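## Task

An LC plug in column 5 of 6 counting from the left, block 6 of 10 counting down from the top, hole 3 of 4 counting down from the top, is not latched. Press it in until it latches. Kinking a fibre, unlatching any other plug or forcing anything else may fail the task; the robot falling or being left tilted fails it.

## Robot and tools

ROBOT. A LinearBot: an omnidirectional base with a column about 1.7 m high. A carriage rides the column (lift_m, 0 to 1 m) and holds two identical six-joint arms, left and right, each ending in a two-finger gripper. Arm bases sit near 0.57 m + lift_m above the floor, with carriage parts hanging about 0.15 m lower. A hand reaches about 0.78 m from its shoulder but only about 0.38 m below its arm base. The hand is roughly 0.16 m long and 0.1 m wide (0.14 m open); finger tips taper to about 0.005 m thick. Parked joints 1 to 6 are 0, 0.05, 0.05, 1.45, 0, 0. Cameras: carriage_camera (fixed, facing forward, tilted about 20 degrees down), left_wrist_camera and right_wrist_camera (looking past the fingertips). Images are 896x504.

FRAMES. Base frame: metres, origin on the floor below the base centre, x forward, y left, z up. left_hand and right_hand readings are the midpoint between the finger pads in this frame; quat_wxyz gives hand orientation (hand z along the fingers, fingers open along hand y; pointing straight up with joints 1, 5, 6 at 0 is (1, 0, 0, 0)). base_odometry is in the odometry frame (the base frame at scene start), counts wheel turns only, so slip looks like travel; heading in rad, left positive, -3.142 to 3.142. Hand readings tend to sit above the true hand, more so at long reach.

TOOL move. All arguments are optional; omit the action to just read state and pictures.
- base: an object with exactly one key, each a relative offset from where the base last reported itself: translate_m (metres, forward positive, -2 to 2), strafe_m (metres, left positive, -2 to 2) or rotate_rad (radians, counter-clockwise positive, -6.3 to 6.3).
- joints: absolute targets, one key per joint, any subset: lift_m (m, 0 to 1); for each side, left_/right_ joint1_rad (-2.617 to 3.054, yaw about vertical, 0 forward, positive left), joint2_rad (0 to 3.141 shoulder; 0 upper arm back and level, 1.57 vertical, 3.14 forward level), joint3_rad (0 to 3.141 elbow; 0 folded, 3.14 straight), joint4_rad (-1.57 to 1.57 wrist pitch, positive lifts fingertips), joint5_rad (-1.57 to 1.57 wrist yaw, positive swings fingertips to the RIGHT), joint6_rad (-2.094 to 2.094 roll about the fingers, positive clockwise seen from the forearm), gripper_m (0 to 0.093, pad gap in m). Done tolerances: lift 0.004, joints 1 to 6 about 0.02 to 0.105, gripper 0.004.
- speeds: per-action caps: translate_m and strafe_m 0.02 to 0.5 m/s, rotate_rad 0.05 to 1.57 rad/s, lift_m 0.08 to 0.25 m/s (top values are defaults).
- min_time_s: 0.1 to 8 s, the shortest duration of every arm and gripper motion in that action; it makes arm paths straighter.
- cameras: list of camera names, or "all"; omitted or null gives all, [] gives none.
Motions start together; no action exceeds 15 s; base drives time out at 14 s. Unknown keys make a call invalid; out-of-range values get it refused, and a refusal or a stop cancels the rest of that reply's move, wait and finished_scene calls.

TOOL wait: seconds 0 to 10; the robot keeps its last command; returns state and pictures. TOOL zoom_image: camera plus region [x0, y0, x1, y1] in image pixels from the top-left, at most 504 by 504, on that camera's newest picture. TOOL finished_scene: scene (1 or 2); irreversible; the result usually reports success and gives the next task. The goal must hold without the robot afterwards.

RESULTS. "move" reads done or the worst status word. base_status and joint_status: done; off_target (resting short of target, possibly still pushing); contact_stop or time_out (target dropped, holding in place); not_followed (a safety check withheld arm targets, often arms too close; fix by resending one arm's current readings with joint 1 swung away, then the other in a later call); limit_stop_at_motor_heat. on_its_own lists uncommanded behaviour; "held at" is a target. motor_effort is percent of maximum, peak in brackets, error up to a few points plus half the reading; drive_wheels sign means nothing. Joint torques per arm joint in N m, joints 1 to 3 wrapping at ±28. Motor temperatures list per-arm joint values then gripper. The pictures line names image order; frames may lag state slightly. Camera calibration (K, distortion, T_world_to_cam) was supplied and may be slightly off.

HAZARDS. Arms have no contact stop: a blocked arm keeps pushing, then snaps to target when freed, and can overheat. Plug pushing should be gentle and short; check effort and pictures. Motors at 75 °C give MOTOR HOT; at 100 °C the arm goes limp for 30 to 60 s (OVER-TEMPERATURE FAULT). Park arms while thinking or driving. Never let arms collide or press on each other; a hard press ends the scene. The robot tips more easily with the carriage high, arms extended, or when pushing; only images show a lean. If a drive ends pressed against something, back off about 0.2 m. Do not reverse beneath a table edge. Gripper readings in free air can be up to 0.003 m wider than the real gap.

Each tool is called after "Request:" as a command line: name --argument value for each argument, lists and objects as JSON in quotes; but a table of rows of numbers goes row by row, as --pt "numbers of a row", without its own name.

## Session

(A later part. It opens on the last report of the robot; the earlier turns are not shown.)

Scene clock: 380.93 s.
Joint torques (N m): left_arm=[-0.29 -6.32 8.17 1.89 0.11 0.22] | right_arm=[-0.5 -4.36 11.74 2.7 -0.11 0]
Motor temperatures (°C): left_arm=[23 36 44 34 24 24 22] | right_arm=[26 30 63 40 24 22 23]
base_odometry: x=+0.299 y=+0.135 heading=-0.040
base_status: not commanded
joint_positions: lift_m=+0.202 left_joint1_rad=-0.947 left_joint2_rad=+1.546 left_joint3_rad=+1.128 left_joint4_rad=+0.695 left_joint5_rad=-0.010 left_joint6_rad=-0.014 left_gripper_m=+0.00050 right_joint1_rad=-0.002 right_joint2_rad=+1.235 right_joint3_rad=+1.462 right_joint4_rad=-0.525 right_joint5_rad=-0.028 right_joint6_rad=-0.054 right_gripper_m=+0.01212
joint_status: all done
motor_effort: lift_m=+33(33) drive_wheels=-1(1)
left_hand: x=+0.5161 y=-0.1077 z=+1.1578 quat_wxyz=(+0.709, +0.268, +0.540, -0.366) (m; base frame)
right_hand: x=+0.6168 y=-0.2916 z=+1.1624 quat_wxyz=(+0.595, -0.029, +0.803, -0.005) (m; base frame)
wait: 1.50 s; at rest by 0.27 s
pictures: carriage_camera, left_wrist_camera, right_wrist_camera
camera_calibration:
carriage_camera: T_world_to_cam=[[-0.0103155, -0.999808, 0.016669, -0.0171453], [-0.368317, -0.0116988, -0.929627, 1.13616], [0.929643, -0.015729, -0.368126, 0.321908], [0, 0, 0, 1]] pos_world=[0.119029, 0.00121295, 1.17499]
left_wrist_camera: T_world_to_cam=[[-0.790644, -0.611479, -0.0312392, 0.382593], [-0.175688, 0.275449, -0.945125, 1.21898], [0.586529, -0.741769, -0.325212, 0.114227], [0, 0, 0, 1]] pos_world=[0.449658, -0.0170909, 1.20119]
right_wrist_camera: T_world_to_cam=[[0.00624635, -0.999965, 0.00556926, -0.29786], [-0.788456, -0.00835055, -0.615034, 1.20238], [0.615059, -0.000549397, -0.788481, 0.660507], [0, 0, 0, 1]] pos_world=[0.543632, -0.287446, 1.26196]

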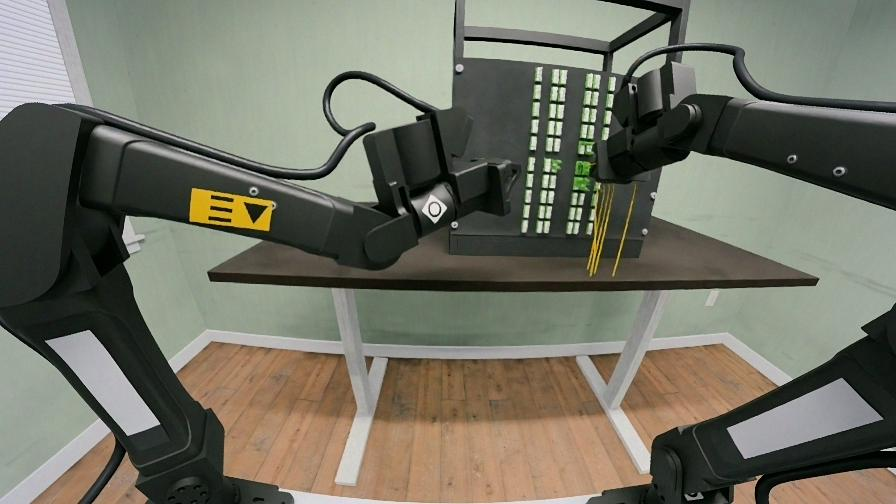

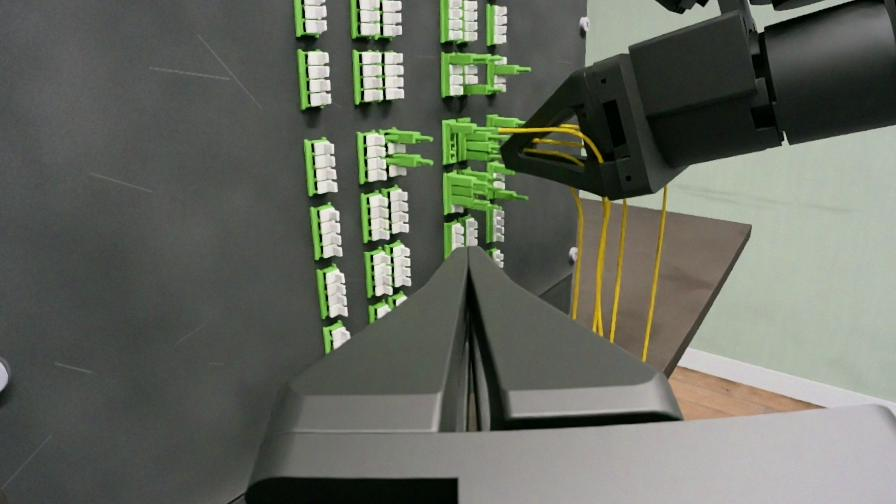

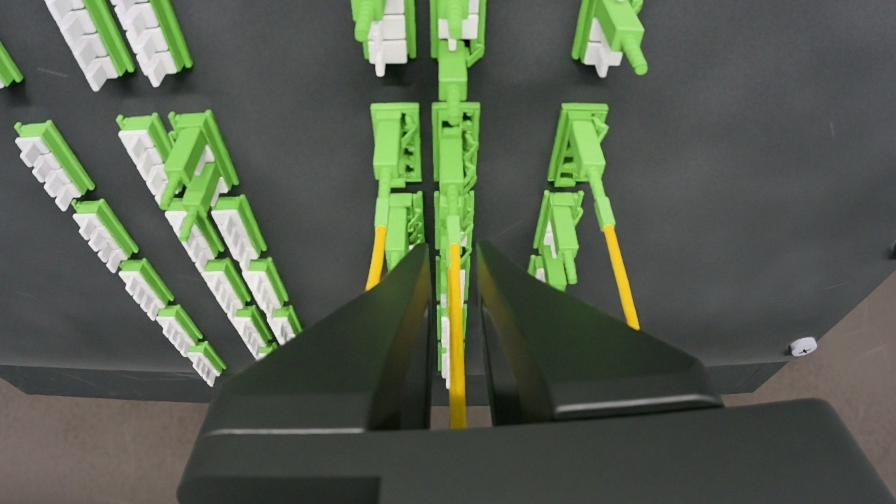

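Request:
zoom_image --camera "left_wrist_camera" --region '[440, 110, 520, 170]'

Request:
move --base '{"translate_m": 0.005}' --speeds '{"translate_m": 0.03}' --cameras '[]'

Request:
wait --seconds 1 --cameras '["left_wrist_camera", "right_wrist_camera"]'

Request:
zoom_image --camera "right_wrist_camera" --region '[420, 140, 490, 270]'

Request:
zoom_image --camera "left_wrist_camera" --region '[440, 110, 520, 170]'

Scaled by 6.300 from the camera's 896x504 image, which has a finer 1280x720 frame.

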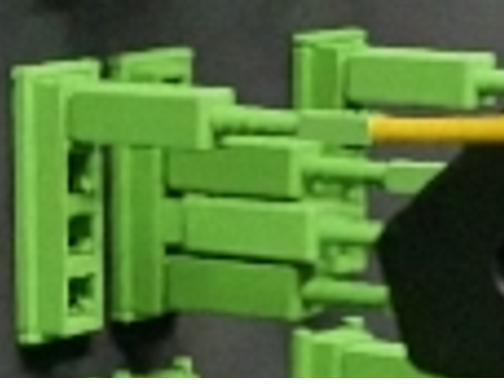

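Scene clock: 387.20 s.
Joint torques (N m): left_arm=[-0.25 -6.41 8.16 1.89 0.11 0.23] | right_arm=[-0.43 -4.48 11.73 2.72 -0.11 0.01]
Motor temperatures (°C): left_arm=[23 36 44 35 24 24 22] | right_arm=[26 30 63 40 24 22 23]
move: done
base_odometry: x=+0.304 y=+0.135 heading=-0.040
base_status: done
joint_positions: lift_m=+0.202 left_joint1_rad=-0.946 left_joint2_rad=+1.546 left_joint3_rad=+1.128 left_joint4_rad=+0.695 left_joint5_rad=-0.010 left_joint6_rad=-0.014 left_gripper_m=+0.00050 right_joint1_rad=-0.002 right_joint2_rad=+1.236 right_joint3_rad=+1.462 right_joint4_rad=-0.525 right_joint5_rad=-0.028 right_joint6_rad=-0.054 right_gripper_m=+0.01212
joint_status: not commanded
motor_effort: lift_m=+33(33) drive_wheels=-1(13)
left_hand: x=+0.5163 y=-0.1076 z=+1.1578 quat_wxyz=(+0.709, +0.267, +0.540, -0.366) (m; base frame)
right_hand: x=+0.6170 y=-0.2916 z=+1.1621 quat_wxyz=(+0.594, -0.029, +0.804, -0.005) (m; base frame)
pictures: none
No camera images: "cameras" was empty.

Scene clock: 388.20 s.
Joint torques (N m): left_arm=[-0.31 -6.32 8.17 1.88 0.12 0.22] | right_arm=[-0.46 -4.44 11.74 2.72 -0.1 0]
Motor temperatures (°C): left_arm=[23 36 44 35 24 24 22] | right_arm=[26 30 63 40 24 22 23]
base_odometry: x=+0.304 y=+0.135 heading=-0.040
base_status: done
joint_positions: lift_m=+0.202 left_joint1_rad=-0.946 left_joint2_rad=+1.546 left_joint3_rad=+1.128 left_joint4_rad=+0.695 left_joint5_rad=-0.010 left_joint6_rad=-0.014 left_gripper_m=+0.00050 right_joint1_rad=-0.002 right_joint2_rad=+1.236 right_joint3_rad=+1.462 right_joint4_rad=-0.525 right_joint5_rad=-0.028 right_joint6_rad=-0.054 right_gripper_m=+0.01212
joint_status: not commanded
motor_effort: lift_m=+33(33) drive_wheels=-1(13)
left_hand: x=+0.5163 y=-0.1076 z=+1.1578 quat_wxyz=(+0.709, +0.267, +0.540, -0.366) (m; base frame)
right_hand: x=+0.6170 y=-0.2916 z=+1.1621 quat_wxyz=(+0.594, -0.029, +0.804, -0.005) (m; base frame)
wait: 1.00 s; at rest by 0.27 s
pictures: left_wrist_camera, right_wrist_camera
camera_calibration:
left_wrist_camera: T_world_to_cam=[[-0.790173, -0.612089, -0.0311983, 0.382463], [-0.175921, 0.275277, -0.945132, 1.21908], [0.587093, -0.741329, -0.325196, 0.113976], [0, 0, 0, 1]] pos_world=[0.44976, -0.0169907, 1.20119]
right_wrist_camera: T_world_to_cam=[[0.00625277, -0.999965, 0.00556221, -0.297855], [-0.789157, -0.00835065, -0.614135, 1.20168], [0.61416, -0.000549411, -0.789182, 0.661462], [0, 0, 0, 1]] pos_world=[0.54393, -0.287446, 1.26166]

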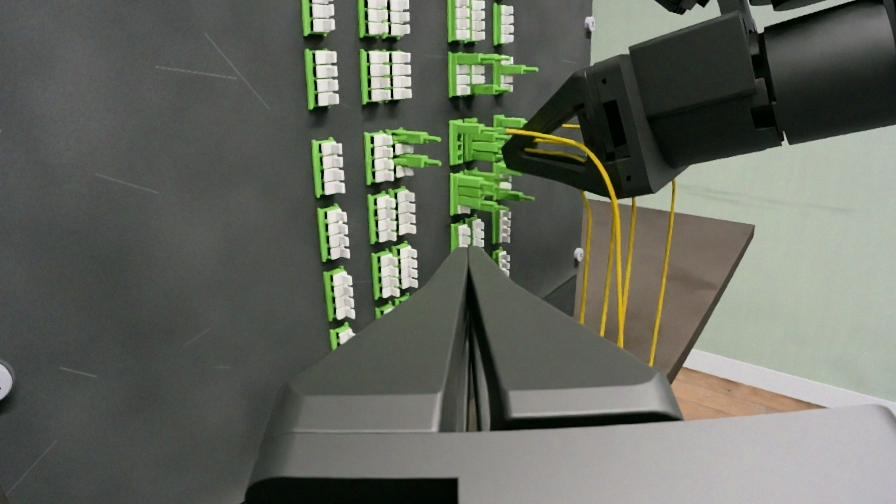

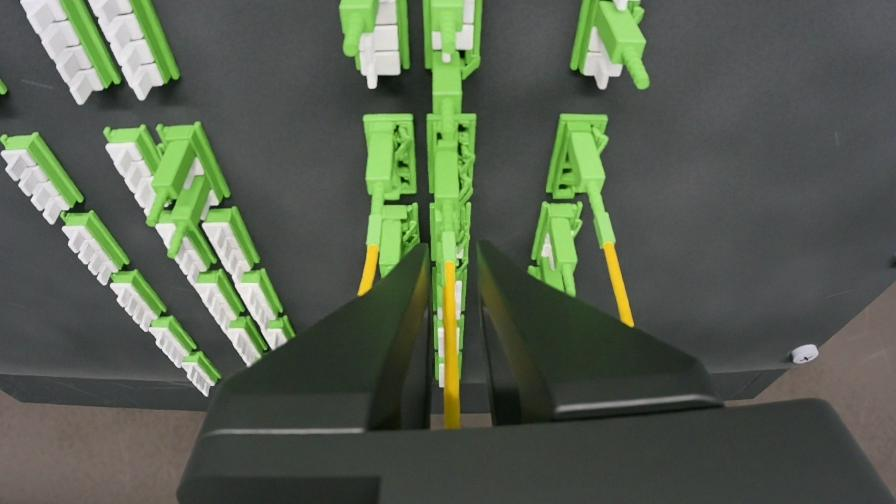

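Scaled by 3.877 from the camera's 896x504 image, which has a finer 1280x720 frame.

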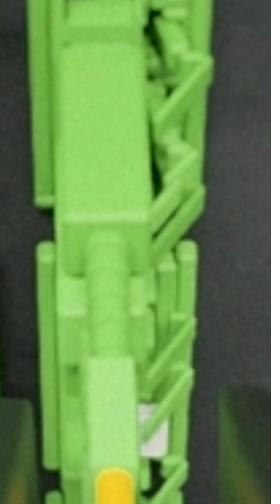

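Scaled by 6.300 from the camera's 896x504 image, which has a finer 1280x720 frame.

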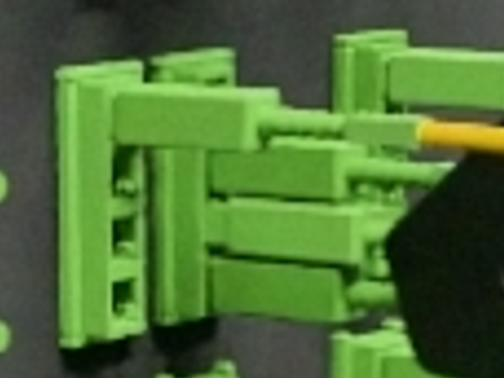

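Request:
move --cameras '["right_wrist_camera","left_wrist_camera"]'

Scene clock: 399.83 s.
Joint torques (N m): left_arm=[-0.32 -6.31 8.16 1.89 0.12 0.22] | right_arm=[-0.46 -4.44 11.73 2.71 -0.11 0]
Motor temperatures (°C): left_arm=[23 36 44 35 24 24 22] | right_arm=[26 30 63 41 24 22 23]
base_odometry: x=+0.304 y=+0.135 heading=-0.040
base_status: done
joint_positions: lift_m=+0.202 left_joint1_rad=-0.946 left_joint2_rad=+1.546 left_joint3_rad=+1.128 left_joint4_rad=+0.695 left_joint5_rad=-0.010 left_joint6_rad=-0.014 left_gripper_m=+0.00050 right_joint1_rad=-0.002 right_joint2_rad=+1.236 right_joint3_rad=+1.462 right_joint4_rad=-0.525 right_joint5_rad=-0.028 right_joint6_rad=-0.054 right_gripper_m=+0.01212
joint_status: not commanded
motor_effort: lift_m=+33(33) drive_wheels=-1(13)
left_hand: x=+0.5163 y=-0.1076 z=+1.1578 quat_wxyz=(+0.709, +0.267, +0.540, -0.366) (m; base frame)
right_hand: x=+0.6170 y=-0.2916 z=+1.1621 quat_wxyz=(+0.594, -0.029, +0.804, -0.005) (m; base frame)
pictures: left_wrist_camera, right_wrist_camera
camera_calibration:
left_wrist_camera: T_world_to_cam=[[-0.790173, -0.612089, -0.0311983, 0.382463], [-0.175921, 0.275277, -0.945132, 1.21908], [0.587093, -0.741329, -0.325196, 0.113976], [0, 0, 0, 1]] pos_world=[0.44976, -0.0169907, 1.20119]
right_wrist_camera: T_world_to_cam=[[0.00625277, -0.999965, 0.00556221, -0.297855], [-0.789157, -0.00835065, -0.614135, 1.20168], [0.61416, -0.000549411, -0.789182, 0.661462], [0, 0, 0, 1]] pos_world=[0.54393, -0.287446, 1.26166]

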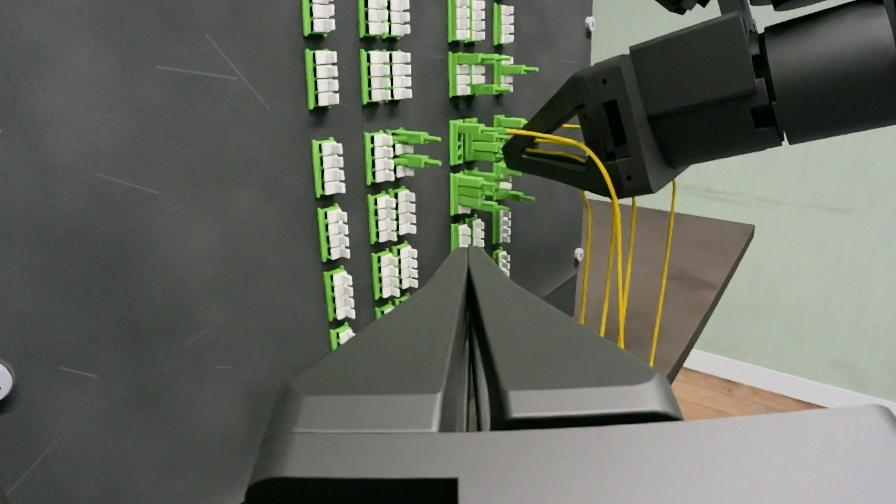

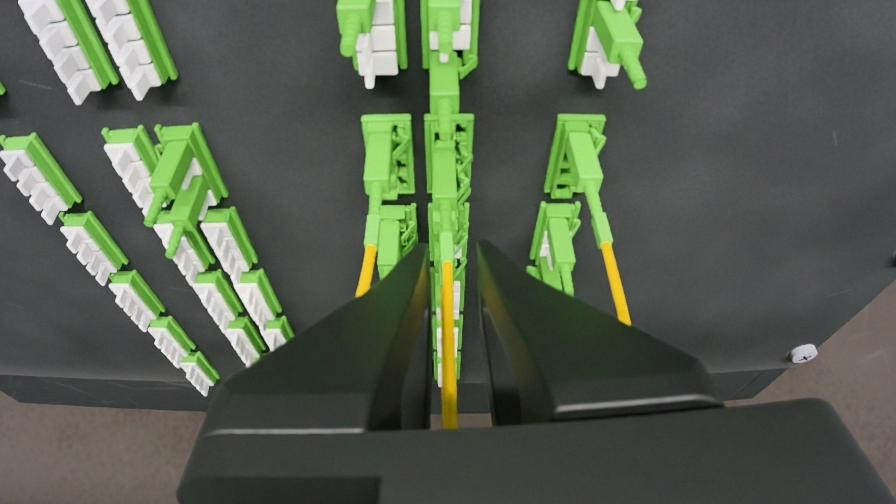

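Request:
move --joints '{"right_joint1_rad": 0.008}' --min_time_s 1 --cameras '[]'

Request:
wait --seconds 1 --cameras '["right_wrist_camera","left_wrist_camera"]'

Request:
zoom_image --camera "right_wrist_camera" --region '[420, 140, 490, 270]'

Scene clock: 403.50 s.
Joint torques (N m): left_arm=[-0.31 -6.31 8.18 1.89 0.12 0.22] | right_arm=[0.47 -4.44 11.71 2.71 -0.1 0]
Motor temperatures (°C): left_arm=[23 36 44 35 24 24 22] | right_arm=[26 30 63 41 24 22 23]
move: done
base_odometry: x=+0.304 y=+0.135 heading=-0.040
base_status: not commanded
joint_positions: lift_m=+0.202 left_joint1_rad=-0.946 left_joint2_rad=+1.546 left_joint3_rad=+1.128 left_joint4_rad=+0.695 left_joint5_rad=-0.010 left_joint6_rad=-0.014 left_gripper_m=+0.00050 right_joint1_rad=+0.002 right_joint2_rad=+1.236 right_joint3_rad=+1.462 right_joint4_rad=-0.525 right_joint5_rad=-0.028 right_joint6_rad=-0.054 right_gripper_m=+0.01212
joint_status: all done
motor_effort: lift_m=+33(33) drive_wheels=-1(1)
left_hand: x=+0.5163 y=-0.1076 z=+1.1578 quat_wxyz=(+0.709, +0.267, +0.540, -0.366) (m; base frame)
right_hand: x=+0.6169 y=-0.2901 z=+1.1621 quat_wxyz=(+0.594, -0.031, +0.804, -0.004) (m; base frame)
pictures: none
No camera images: "cameras" was empty.

Scene clock: 404.50 s.
Joint torques (N m): left_arm=[-0.32 -6.32 8.17 1.89 0.11 0.22] | right_arm=[0.47 -4.41 11.73 2.71 -0.1 0]
Motor temperatures (°C): left_arm=[23 36 44 35 24 24 22] | right_arm=[26 30 63 41 24 22 23]
base_odometry: x=+0.304 y=+0.135 heading=-0.040
base_status: not commanded
joint_positions: lift_m=+0.202 left_joint1_rad=-0.946 left_joint2_rad=+1.546 left_joint3_rad=+1.128 left_joint4_rad=+0.695 left_joint5_rad=-0.010 left_joint6_rad=-0.014 left_gripper_m=+0.00050 right_joint1_rad=+0.002 right_joint2_rad=+1.236 right_joint3_rad=+1.462 right_joint4_rad=-0.525 right_joint5_rad=-0.028 right_joint6_rad=-0.054 right_gripper_m=+0.01212
joint_status: all done
motor_effort: lift_m=+33(33) drive_wheels=-1(1)
left_hand: x=+0.5163 y=-0.1076 z=+1.1578 quat_wxyz=(+0.709, +0.267, +0.540, -0.366) (m; base frame)
right_hand: x=+0.6169 y=-0.2901 z=+1.1621 quat_wxyz=(+0.594, -0.031, +0.804, -0.004) (m; base frame)
wait: 1.00 s; at rest by 0.27 s
pictures: left_wrist_camera, right_wrist_camera
camera_calibration:
left_wrist_camera: T_world_to_cam=[[-0.790173, -0.612089, -0.0311983, 0.382463], [-0.175921, 0.275277, -0.945132, 1.21908], [0.587093, -0.741329, -0.325196, 0.113976], [0, 0, 0, 1]] pos_world=[0.44976, -0.0169907, 1.20119]
right_wrist_camera: T_world_to_cam=[[0.0102052, -0.999931, 0.00588282, -0.29921], [-0.78907, -0.0116666, -0.614193, 1.20075], [0.614219, 0.00162598, -0.789134, 0.661999], [0, 0, 0, 1]] pos_world=[0.54392, -0.286257, 1.26166]

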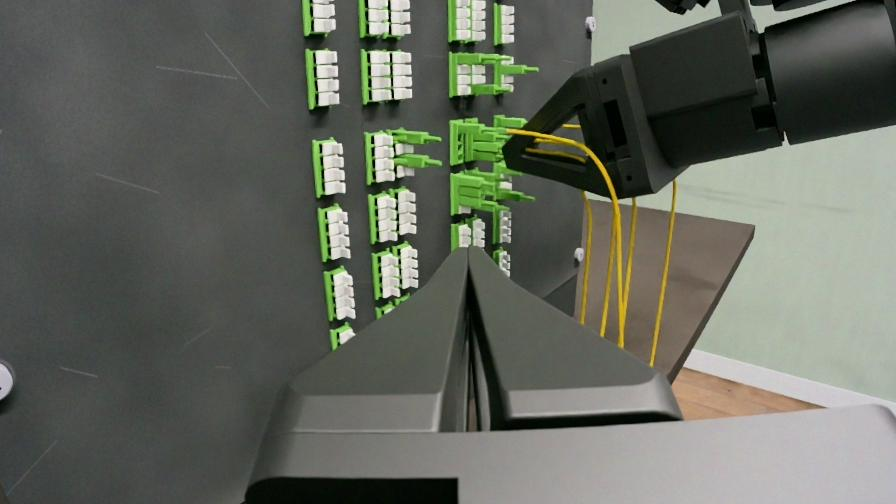

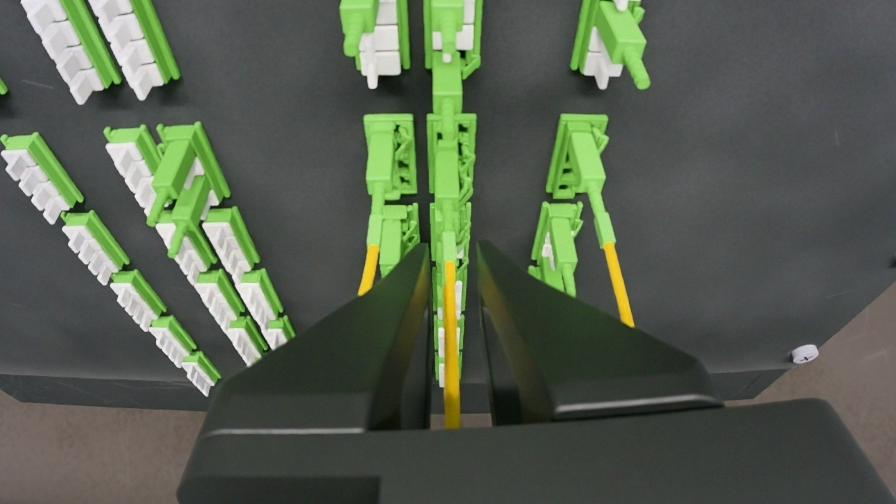

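Scaled by 3.877 from the camera's 896x504 image, which has a finer 1280x720 frame.

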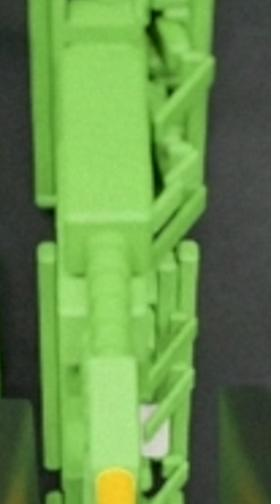

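Request:
zoom_image --camera "right_wrist_camera" --region '[415, 180, 495, 260]'

Request:
zoom_image --camera "left_wrist_camera" --region '[440, 110, 520, 170]'

Scaled by 6.300 from the camera's 896x504 image, which has a finer 1280x720 frame.

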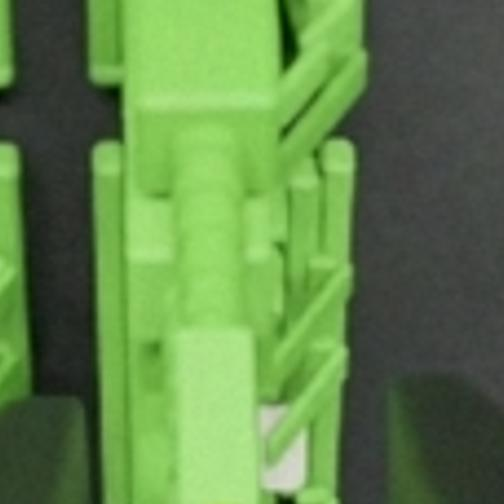

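Scaled by 6.300 from the camera's 896x504 image, which has a finer 1280x720 frame.

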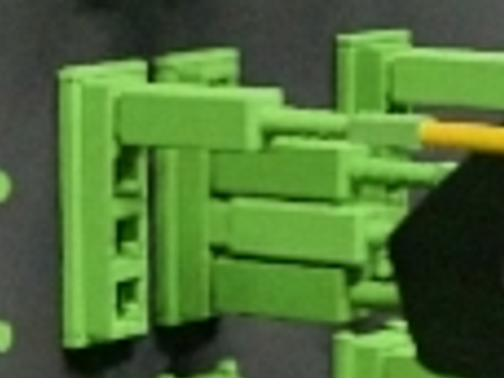

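Request:
move --joints '{"right_joint1_rad": 0.0115}' --min_time_s 1 --cameras '[]'

Request:
wait --seconds 1 --cameras '["right_wrist_camera"]'

Request:
zoom_image --camera "right_wrist_camera" --region '[415, 180, 495, 260]'

Scene clock: 419.23 s.
Joint torques (N m): left_arm=[-0.31 -6.32 8.18 1.89 0.11 0.22] | right_arm=[0.47 -4.42 11.71 2.71 -0.1 0]
Motor temperatures (°C): left_arm=[23 36 44 35 24 24 22] | right_arm=[25 30 63 41 24 22 23]
move: done
base_odometry: x=+0.304 y=+0.135 heading=-0.040
base_status: not commanded
joint_positions: lift_m=+0.202 left_joint1_rad=-0.946 left_joint2_rad=+1.546 left_joint3_rad=+1.128 left_joint4_rad=+0.695 left_joint5_rad=-0.010 left_joint6_rad=-0.014 left_gripper_m=+0.00050 right_joint1_rad=+0.005 right_joint2_rad=+1.236 right_joint3_rad=+1.462 right_joint4_rad=-0.525 right_joint5_rad=-0.028 right_joint6_rad=-0.054 right_gripper_m=+0.01212
joint_status: all done
motor_effort: lift_m=+33(33) drive_wheels=-1(1)
left_hand: x=+0.5163 y=-0.1076 z=+1.1578 quat_wxyz=(+0.709, +0.267, +0.540, -0.366) (m; base frame)
right_hand: x=+0.6169 y=-0.2889 z=+1.1621 quat_wxyz=(+0.594, -0.032, +0.804, -0.004) (m; base frame)
pictures: none
No camera images: "cameras" was empty.

Scene clock: 420.23 s.
Joint torques (N m): left_arm=[-0.32 -6.32 8.17 1.88 0.12 0.22] | right_arm=[0.49 -4.44 11.73 2.71 -0.1 0.01]
Motor temperatures (°C): left_arm=[23 36 44 35 24 24 22] | right_arm=[25 30 63 41 24 22 23]
base_odometry: x=+0.304 y=+0.135 heading=-0.040
base_status: not commanded
joint_positions: lift_m=+0.202 left_joint1_rad=-0.946 left_joint2_rad=+1.546 left_joint3_rad=+1.128 left_joint4_rad=+0.695 left_joint5_rad=-0.010 left_joint6_rad=-0.014 left_gripper_m=+0.00050 right_joint1_rad=+0.005 right_joint2_rad=+1.236 right_joint3_rad=+1.462 right_joint4_rad=-0.525 right_joint5_rad=-0.028 right_joint6_rad=-0.054 right_gripper_m=+0.01212
joint_status: all done
motor_effort: lift_m=+33(33) drive_wheels=-1(1)
left_hand: x=+0.5163 y=-0.1076 z=+1.1578 quat_wxyz=(+0.709, +0.267, +0.540, -0.366) (m; base frame)
right_hand: x=+0.6169 y=-0.2889 z=+1.1621 quat_wxyz=(+0.594, -0.032, +0.804, -0.004) (m; base frame)
wait: 1.00 s; at rest by 0.27 s
pictures: right_wrist_camera
camera_calibration:
right_wrist_camera: T_world_to_cam=[[0.0132666, -0.999895, 0.00588108, -0.29987], [-0.789028, -0.0140814, -0.614196, 1.20005], [0.614214, 0.00350797, -0.789132, 0.662537], [0, 0, 0, 1]] pos_world=[0.543913, -0.285264, 1.26166]

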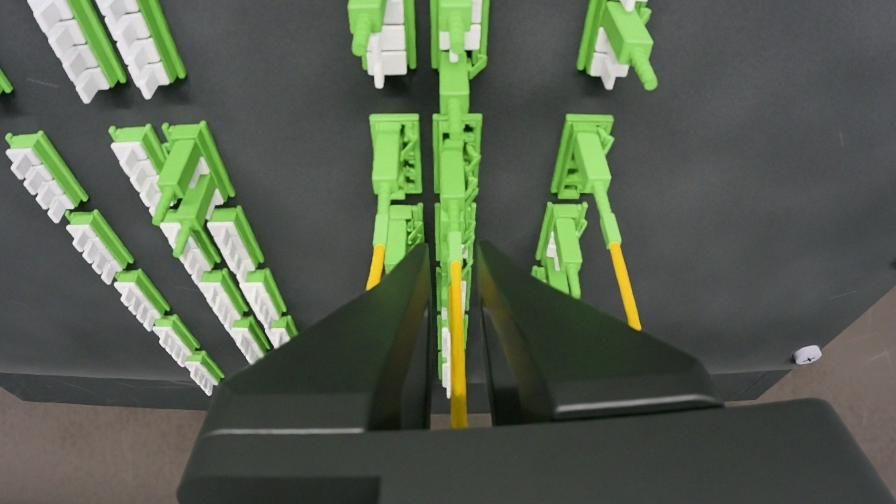

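Scaled by 6.300 from the camera's 896x504 image, which has a finer 1280x720 frame.

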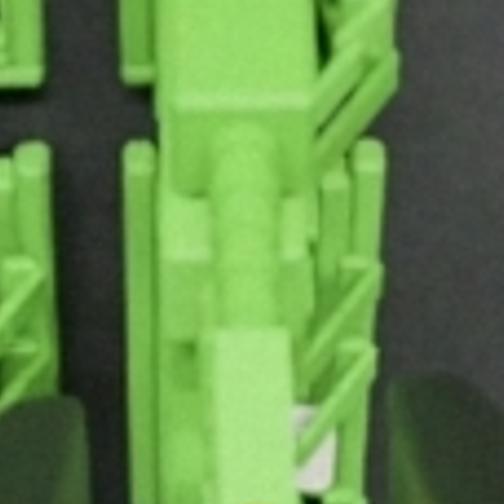

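Request:
move --base '{"translate_m": 0.004}' --speeds '{"translate_m": 0.02}' --cameras '[]'

Request:
wait --seconds 1 --cameras '["right_wrist_camera","left_wrist_camera"]'

Request:
zoom_image --camera "right_wrist_camera" --region '[415, 180, 495, 260]'

Request:
zoom_image --camera "left_wrist_camera" --region '[440, 110, 520, 170]'

Scene clock: 425.77 s.
Joint torques (N m): left_arm=[-0.32 -6.32 8.2 1.9 0.11 0.23] | right_arm=[0.53 -4.41 11.6 2.7 -0.11 0]
Motor temperatures (°C): left_arm=[23 36 45 35 24 24 22] | right_arm=[25 30 64 41 24 22 23]
move: done
base_odometry: x=+0.308 y=+0.135 heading=-0.039
base_status: done
joint_positions: lift_m=+0.202 left_joint1_rad=-0.946 left_joint2_rad=+1.546 left_joint3_rad=+1.128 left_joint4_rad=+0.694 left_joint5_rad=-0.009 left_joint6_rad=-0.014 left_gripper_m=+0.00050 right_joint1_rad=+0.005 right_joint2_rad=+1.236 right_joint3_rad=+1.462 right_joint4_rad=-0.526 right_joint5_rad=-0.028 right_joint6_rad=-0.054 right_gripper_m=+0.01212
joint_status: not commanded
motor_effort: lift_m=+33(33) drive_wheels=-2(11)
left_hand: x=+0.5162 y=-0.1077 z=+1.1577 quat_wxyz=(+0.709, +0.268, +0.540, -0.366) (m; base frame)
right_hand: x=+0.6169 y=-0.2889 z=+1.1619 quat_wxyz=(+0.594, -0.032, +0.804, -0.003) (m; base frame)
pictures: none
No camera images: "cameras" was empty.

Scene clock: 426.77 s.
Joint torques (N m): left_arm=[-0.31 -6.32 8.16 1.89 0.11 0.22] | right_arm=[0.49 -4.44 11.73 2.71 -0.11 0]
Motor temperatures (°C): left_arm=[23 36 45 35 24 24 22] | right_arm=[25 30 64 41 24 22 23]
base_odometry: x=+0.308 y=+0.135 heading=-0.039
base_status: done
joint_positions: lift_m=+0.202 left_joint1_rad=-0.946 left_joint2_rad=+1.546 left_joint3_rad=+1.128 left_joint4_rad=+0.694 left_joint5_rad=-0.009 left_joint6_rad=-0.014 left_gripper_m=+0.00050 right_joint1_rad=+0.005 right_joint2_rad=+1.236 right_joint3_rad=+1.462 right_joint4_rad=-0.526 right_joint5_rad=-0.028 right_joint6_rad=-0.054 right_gripper_m=+0.01212
joint_status: not commanded
motor_effort: lift_m=+33(33) drive_wheels=-1(11)
left_hand: x=+0.5162 y=-0.1077 z=+1.1577 quat_wxyz=(+0.709, +0.268, +0.540, -0.366) (m; base frame)
right_hand: x=+0.6169 y=-0.2889 z=+1.1619 quat_wxyz=(+0.594, -0.032, +0.804, -0.003) (m; base frame)
wait: 1.00 s; at rest by 0.27 s
pictures: left_wrist_camera, right_wrist_camera
camera_calibration:
left_wrist_camera: T_world_to_cam=[[-0.790642, -0.611473, -0.0314152, 0.382883], [-0.175738, 0.275782, -0.945019, 1.2189], [0.586517, -0.74165, -0.325504, 0.114527], [0, 0, 0, 1]] pos_world=[0.449758, -0.0170896, 1.20119]
right_wrist_camera: T_world_to_cam=[[0.0132706, -0.999895, 0.00587111, -0.299858], [-0.789469, -0.0140809, -0.613629, 1.19945], [0.613647, 0.00350813, -0.789573, 0.663247], [0, 0, 0, 1]] pos_world=[0.543912, -0.285264, 1.26146]

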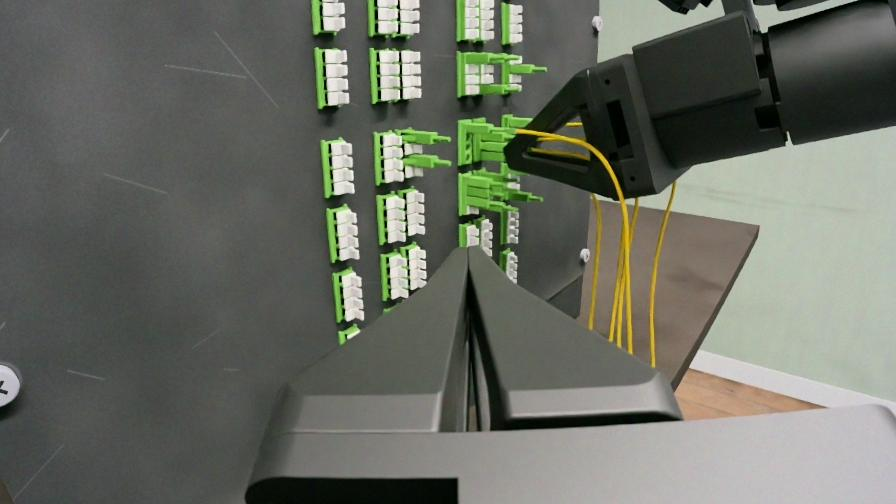

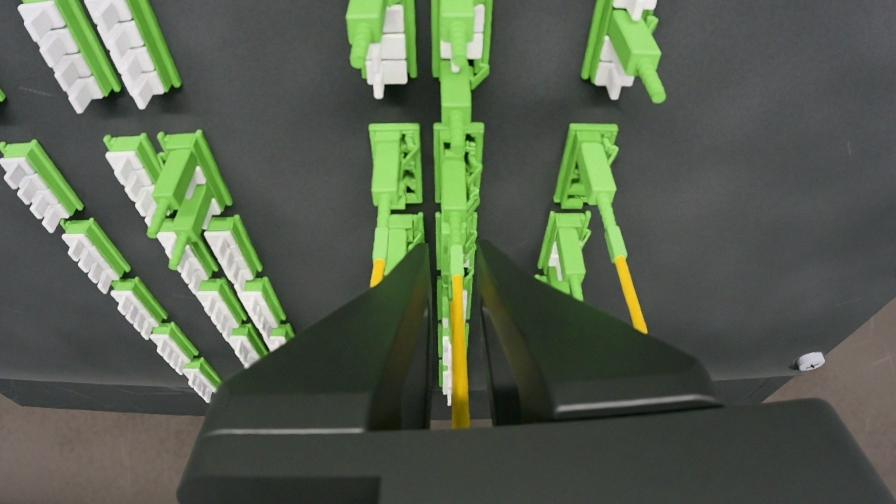

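Scaled by 6.300 from the camera's 896x504 image, which has a finer 1280x720 frame.

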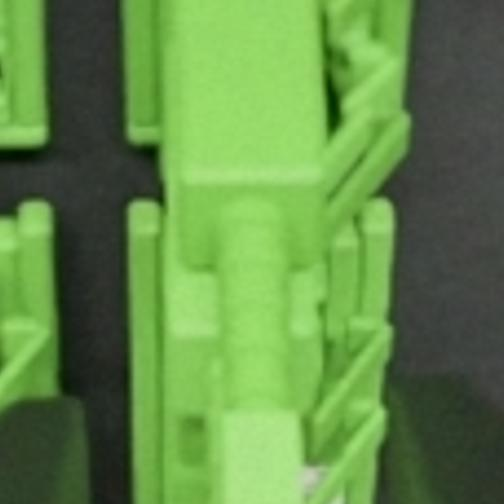

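Scaled by 6.300 from the camera's 896x504 image, which has a finer 1280x720 frame.

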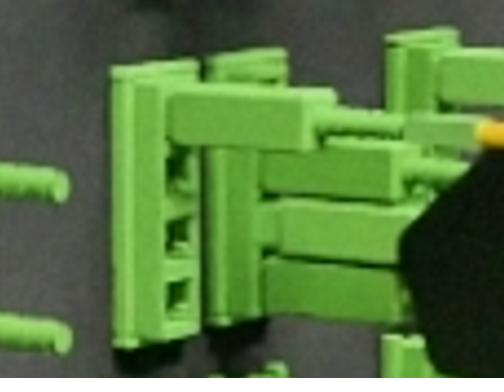

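Request:
move --joints '{"right_joint1_rad": -0.0025, "right_gripper_m": 0.007}' --min_time_s 1 --cameras '[]'

Request:
wait --seconds 0.5 --cameras '["right_wrist_camera"]'

Request:
zoom_image --camera "right_wrist_camera" --region '[415, 180, 495, 260]'

Scene clock: 438.00 s.
Joint torques (N m): left_arm=[-0.31 -6.32 8.2 1.89 0.11 0.22] | right_arm=[-0.59 -4.44 11.73 2.72 -0.11 0.01]
Motor temperatures (°C): left_arm=[23 36 45 35 24 24 22] | right_arm=[25 30 64 42 24 22 23]
move: done
base_odometry: x=+0.308 y=+0.135 heading=-0.039
base_status: not commanded
joint_positions: lift_m=+0.202 left_joint1_rad=-0.946 left_joint2_rad=+1.546 left_joint3_rad=+1.128 left_joint4_rad=+0.694 left_joint5_rad=-0.009 left_joint6_rad=-0.014 left_gripper_m=+0.00050 right_joint1_rad=+0.005 right_joint2_rad=+1.236 right_joint3_rad=+1.462 right_joint4_rad=-0.526 right_joint5_rad=-0.028 right_joint6_rad=-0.054 right_gripper_m=+0.00712
joint_status: all done
motor_effort: lift_m=+33(33) drive_wheels=-1(1)
left_hand: x=+0.5162 y=-0.1077 z=+1.1577 quat_wxyz=(+0.709, +0.268, +0.540, -0.366) (m; base frame)
right_hand: x=+0.6169 y=-0.2889 z=+1.1619 quat_wxyz=(+0.594, -0.032, +0.804, -0.003) (m; base frame)
pictures: none
No camera images: "cameras" was empty.

Scene clock: 438.50 s.
Joint torques (N m): left_arm=[-0.32 -6.31 8.2 1.89 0.11 0.23] | right_arm=[-0.59 -4.44 11.73 2.71 -0.1 0.01]
Motor temperatures (°C): left_arm=[23 36 45 35 24 24 22] | right_arm=[25 30 64 42 24 22 23]
base_odometry: x=+0.308 y=+0.135 heading=-0.039
base_status: not commanded
joint_positions: lift_m=+0.202 left_joint1_rad=-0.946 left_joint2_rad=+1.546 left_joint3_rad=+1.128 left_joint4_rad=+0.694 left_joint5_rad=-0.009 left_joint6_rad=-0.014 left_gripper_m=+0.00050 right_joint1_rad=+0.005 right_joint2_rad=+1.236 right_joint3_rad=+1.462 right_joint4_rad=-0.526 right_joint5_rad=-0.028 right_joint6_rad=-0.054 right_gripper_m=+0.00712
joint_status: all done
motor_effort: lift_m=+32(33) drive_wheels=-1(1)
left_hand: x=+0.5162 y=-0.1077 z=+1.1577 quat_wxyz=(+0.709, +0.268, +0.540, -0.366) (m; base frame)
right_hand: x=+0.6169 y=-0.2889 z=+1.1619 quat_wxyz=(+0.594, -0.032, +0.804, -0.003) (m; base frame)
wait: 0.50 s; at rest by 0.27 s
pictures: right_wrist_camera
camera_calibration:
right_wrist_camera: T_world_to_cam=[[0.0132706, -0.999895, 0.00587111, -0.299858], [-0.789469, -0.0140809, -0.613629, 1.19945], [0.613647, 0.00350813, -0.789573, 0.663247], [0, 0, 0, 1]] pos_world=[0.543912, -0.285264, 1.26146]

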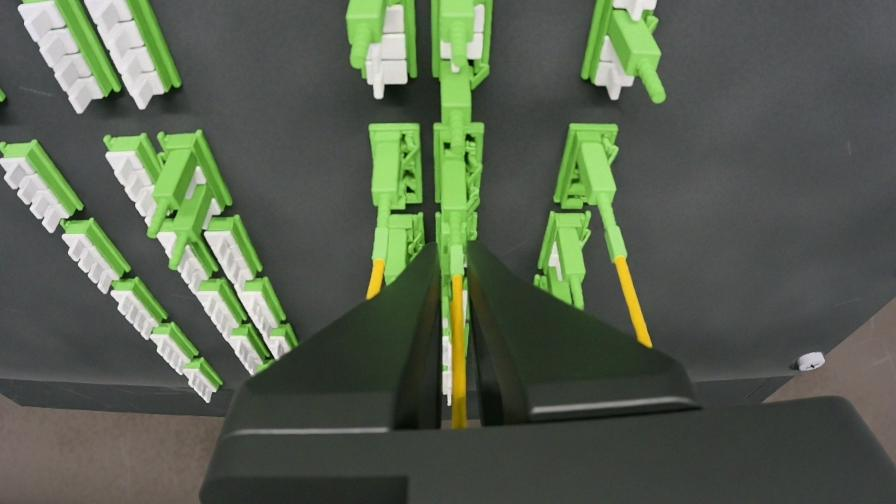

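Scaled by 6.300 from the camera's 896x504 image, which has a finer 1280x720 frame.

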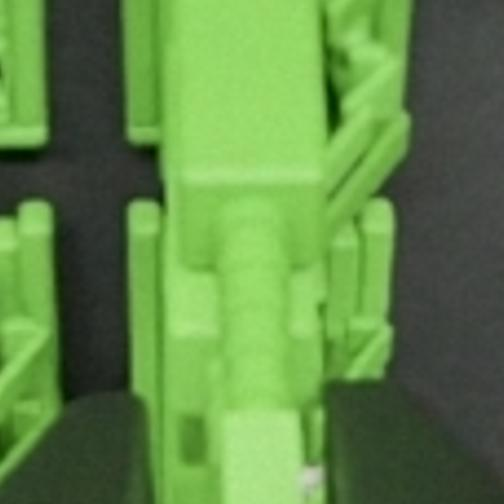

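Request:
move --base '{"translate_m": 0.002}' --speeds '{"translate_m": 0.02}' --cameras '[]'

Request:
wait --seconds 0.8 --cameras '["right_wrist_camera","left_wrist_camera"]'

Request:
zoom_image --camera "right_wrist_camera" --region '[415, 180, 495, 260]'

Request:
zoom_image --camera "left_wrist_camera" --region '[460, 110, 540, 170]'

Scene clock: 443.50 s.
Joint torques (N m): left_arm=[-0.32 -6.45 8.17 1.9 0.11 0.22] | right_arm=[-0.44 -4.63 11.59 2.74 -0.11 0]
Motor temperatures (°C): left_arm=[23 36 45 35 24 24 22] | right_arm=[25 30 64 42 24 22 23]
move: done
base_odometry: x=+0.310 y=+0.135 heading=-0.039
base_status: done
joint_positions: lift_m=+0.202 left_joint1_rad=-0.946 left_joint2_rad=+1.547 left_joint3_rad=+1.128 left_joint4_rad=+0.694 left_joint5_rad=-0.009 left_joint6_rad=-0.014 left_gripper_m=+0.00050 right_joint1_rad=+0.003 right_joint2_rad=+1.237 right_joint3_rad=+1.464 right_joint4_rad=-0.527 right_joint5_rad=-0.028 right_joint6_rad=-0.054 right_gripper_m=+0.00712
joint_status: not commanded
motor_effort: lift_m=+33(33) drive_wheels=+3(10)
left_hand: x=+0.5164 y=-0.1079 z=+1.1572 quat_wxyz=(+0.708, +0.268, +0.541, -0.366) (m; base frame)
right_hand: x=+0.6169 y=-0.2896 z=+1.1621 quat_wxyz=(+0.594, -0.031, +0.804, -0.004) (m; base frame)
pictures: none
No camera images: "cameras" was empty.

Scene clock: 444.30 s.
Joint torques (N m): left_arm=[-0.29 -6.43 8.18 1.9 0.11 0.23] | right_arm=[-0.44 -4.52 11.62 2.74 -0.1 0]
Motor temperatures (°C): left_arm=[23 36 45 35 24 24 22] | right_arm=[25 30 64 42 24 22 23]
base_odometry: x=+0.310 y=+0.135 heading=-0.039
base_status: done
joint_positions: lift_m=+0.202 left_joint1_rad=-0.946 left_joint2_rad=+1.547 left_joint3_rad=+1.128 left_joint4_rad=+0.694 left_joint5_rad=-0.009 left_joint6_rad=-0.014 left_gripper_m=+0.00050 right_joint1_rad=+0.003 right_joint2_rad=+1.237 right_joint3_rad=+1.464 right_joint4_rad=-0.527 right_joint5_rad=-0.028 right_joint6_rad=-0.054 right_gripper_m=+0.00712
joint_status: not commanded
motor_effort: lift_m=+33(33) drive_wheels=+3(10)
left_hand: x=+0.5164 y=-0.1079 z=+1.1572 quat_wxyz=(+0.708, +0.268, +0.541, -0.366) (m; base frame)
right_hand: x=+0.6169 y=-0.2896 z=+1.1621 quat_wxyz=(+0.594, -0.031, +0.804, -0.004) (m; base frame)
wait: 0.80 s; at rest by 0.27 s
pictures: left_wrist_camera, right_wrist_camera
camera_calibration:
left_wrist_camera: T_world_to_cam=[[-0.790671, -0.611433, -0.0314387, 0.382887], [-0.176634, 0.276978, -0.944502, 1.21844], [0.586208, -0.741237, -0.326998, 0.116003], [0, 0, 0, 1]] pos_world=[0.449954, -0.0173849, 1.20079]
right_wrist_camera: T_world_to_cam=[[0.0113519, -0.999918, 0.00587877, -0.299429], [-0.789755, -0.0125717, -0.613293, 1.19988], [0.613317, 0.00231925, -0.789833, 0.663591], [0, 0, 0, 1]] pos_world=[0.544016, -0.285859, 1.26176]

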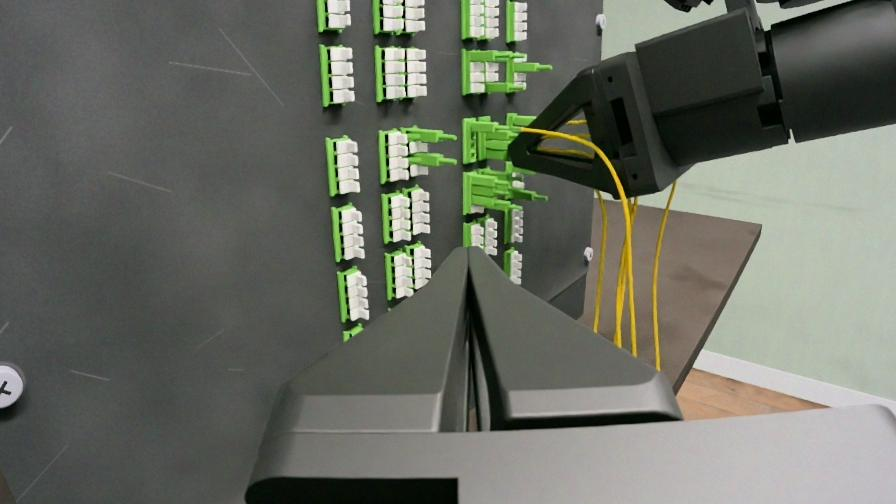

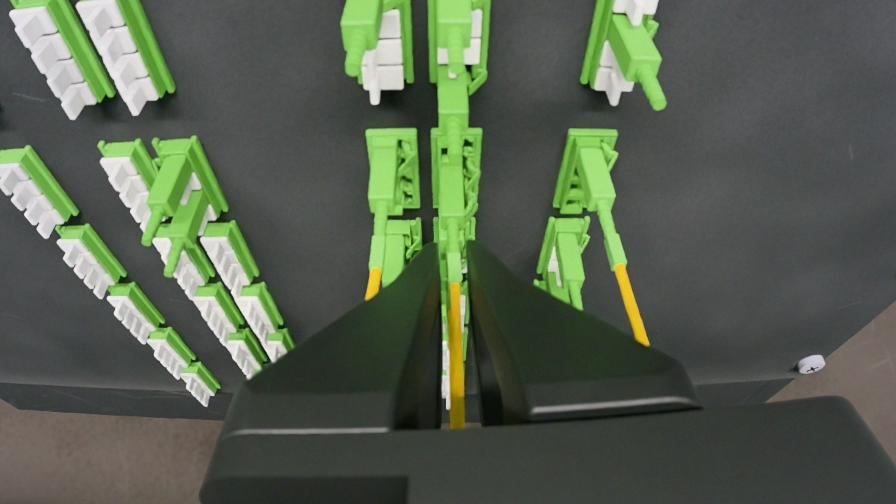

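Scaled by 6.300 from the camera's 896x504 image, which has a finer 1280x720 frame.

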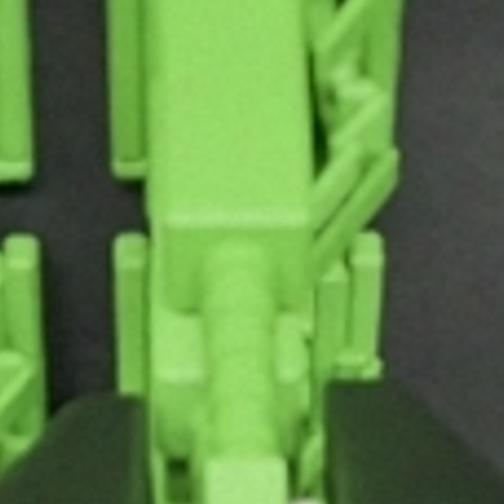

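Scaled by 6.300 from the camera's 896x504 image, which has a finer 1280x720 frame.

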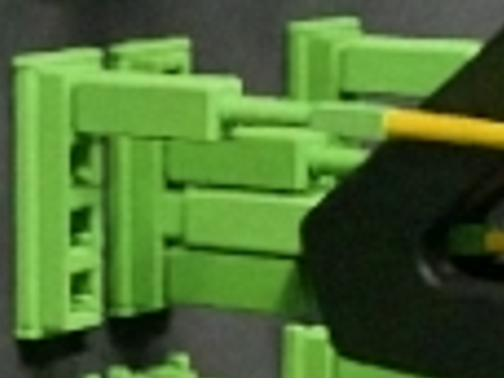

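Request:
move --joints '{"right_gripper_m": 0.0039}' --min_time_s 1 --cameras '[]'

Request:
wait --seconds 0.5 --cameras '["right_wrist_camera","left_wrist_camera"]'

Request:
zoom_image --camera "right_wrist_camera" --region '[415, 180, 495, 260]'

Request:
zoom_image --camera "left_wrist_camera" --region '[460, 110, 540, 170]'

Scene clock: 453.63 s.
Joint torques (N m): left_arm=[-0.29 -6.45 8.17 1.91 0.11 0.22] | right_arm=[-0.46 -4.53 11.58 2.74 -0.11 0]
Motor temperatures (°C): left_arm=[23 37 45 35 24 24 22] | right_arm=[25 31 62 42 24 22 23]
move: done
base_odometry: x=+0.310 y=+0.135 heading=-0.039
base_status: not commanded
joint_positions: lift_m=+0.202 left_joint1_rad=-0.946 left_joint2_rad=+1.547 left_joint3_rad=+1.128 left_joint4_rad=+0.694 left_joint5_rad=-0.009 left_joint6_rad=-0.014 left_gripper_m=+0.00050 right_joint1_rad=+0.003 right_joint2_rad=+1.237 right_joint3_rad=+1.464 right_joint4_rad=-0.528 right_joint5_rad=-0.028 right_joint6_rad=-0.054 right_gripper_m=+0.00403
joint_status: all done
motor_effort: lift_m=+33(33) drive_wheels=+3(3)
left_hand: x=+0.5164 y=-0.1079 z=+1.1572 quat_wxyz=(+0.708, +0.268, +0.541, -0.366) (m; base frame)
right_hand: x=+0.6169 y=-0.2896 z=+1.1620 quat_wxyz=(+0.594, -0.031, +0.804, -0.004) (m; base frame)
pictures: none
No camera images: "cameras" was empty.

Scene clock: 454.13 s.
Joint torques (N m): left_arm=[-0.32 -6.43 8.18 1.9 0.11 0.23] | right_arm=[-0.44 -4.51 11.56 2.74 -0.1 0.01]
Motor temperatures (°C): left_arm=[23 37 45 35 24 24 22] | right_arm=[25 31 62 43 24 22 23]
base_odometry: x=+0.310 y=+0.135 heading=-0.039
base_status: not commanded
joint_positions: lift_m=+0.202 left_joint1_rad=-0.946 left_joint2_rad=+1.547 left_joint3_rad=+1.128 left_joint4_rad=+0.694 left_joint5_rad=-0.009 left_joint6_rad=-0.014 left_gripper_m=+0.00050 right_joint1_rad=+0.003 right_joint2_rad=+1.237 right_joint3_rad=+1.464 right_joint4_rad=-0.528 right_joint5_rad=-0.028 right_joint6_rad=-0.054 right_gripper_m=+0.00403
joint_status: all done
motor_effort: lift_m=+33(33) drive_wheels=+3(3)
left_hand: x=+0.5164 y=-0.1079 z=+1.1572 quat_wxyz=(+0.708, +0.268, +0.541, -0.366) (m; base frame)
right_hand: x=+0.6169 y=-0.2896 z=+1.1620 quat_wxyz=(+0.594, -0.031, +0.804, -0.004) (m; base frame)
wait: 0.50 s; at rest by 0.27 s
pictures: left_wrist_camera, right_wrist_camera
camera_calibration:
left_wrist_camera: T_world_to_cam=[[-0.790671, -0.611433, -0.0314387, 0.382887], [-0.176634, 0.276978, -0.944502, 1.21844], [0.586208, -0.741237, -0.326998, 0.116003], [0, 0, 0, 1]] pos_world=[0.449954, -0.0173849, 1.20079]
right_wrist_camera: T_world_to_cam=[[0.0113544, -0.999918, 0.00587492, -0.299425], [-0.789976, -0.0125721, -0.613009, 1.19958], [0.613033, 0.00231929, -0.790054, 0.663946], [0, 0, 0, 1]] pos_world=[0.544015, -0.285859, 1.26166]

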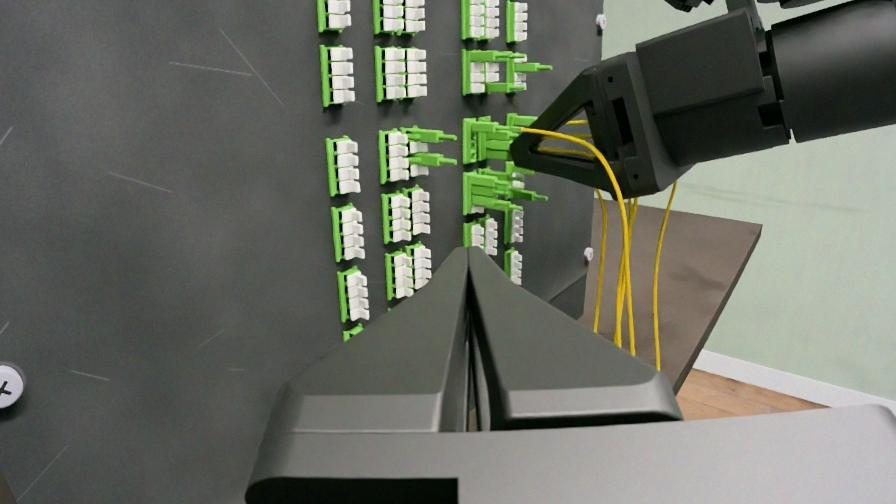

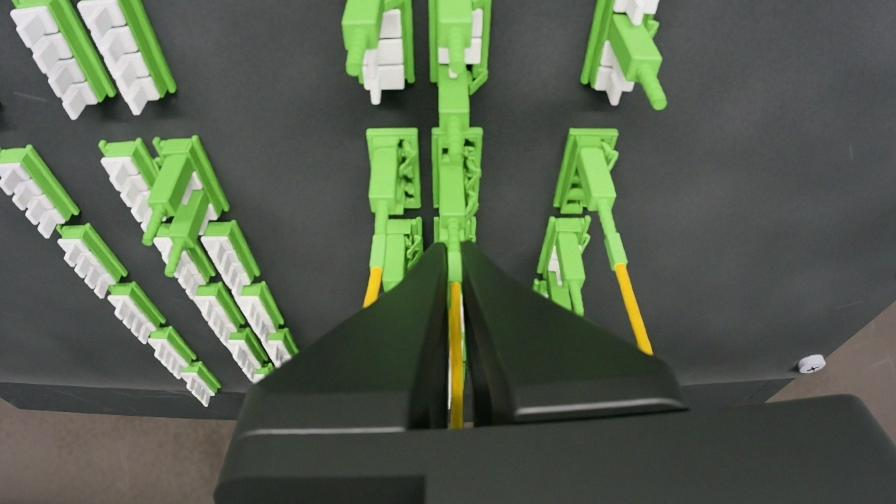

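Scaled by 6.300 from the camera's 896x504 image, which has a finer 1280x720 frame.

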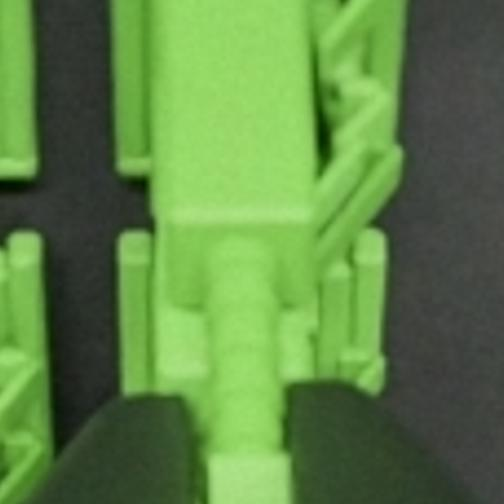

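Scaled by 6.300 from the camera's 896x504 image, which has a finer 1280x720 frame.

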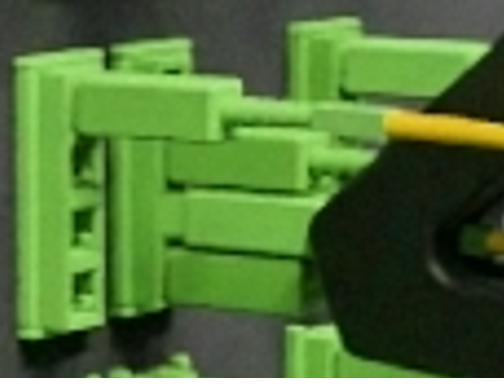

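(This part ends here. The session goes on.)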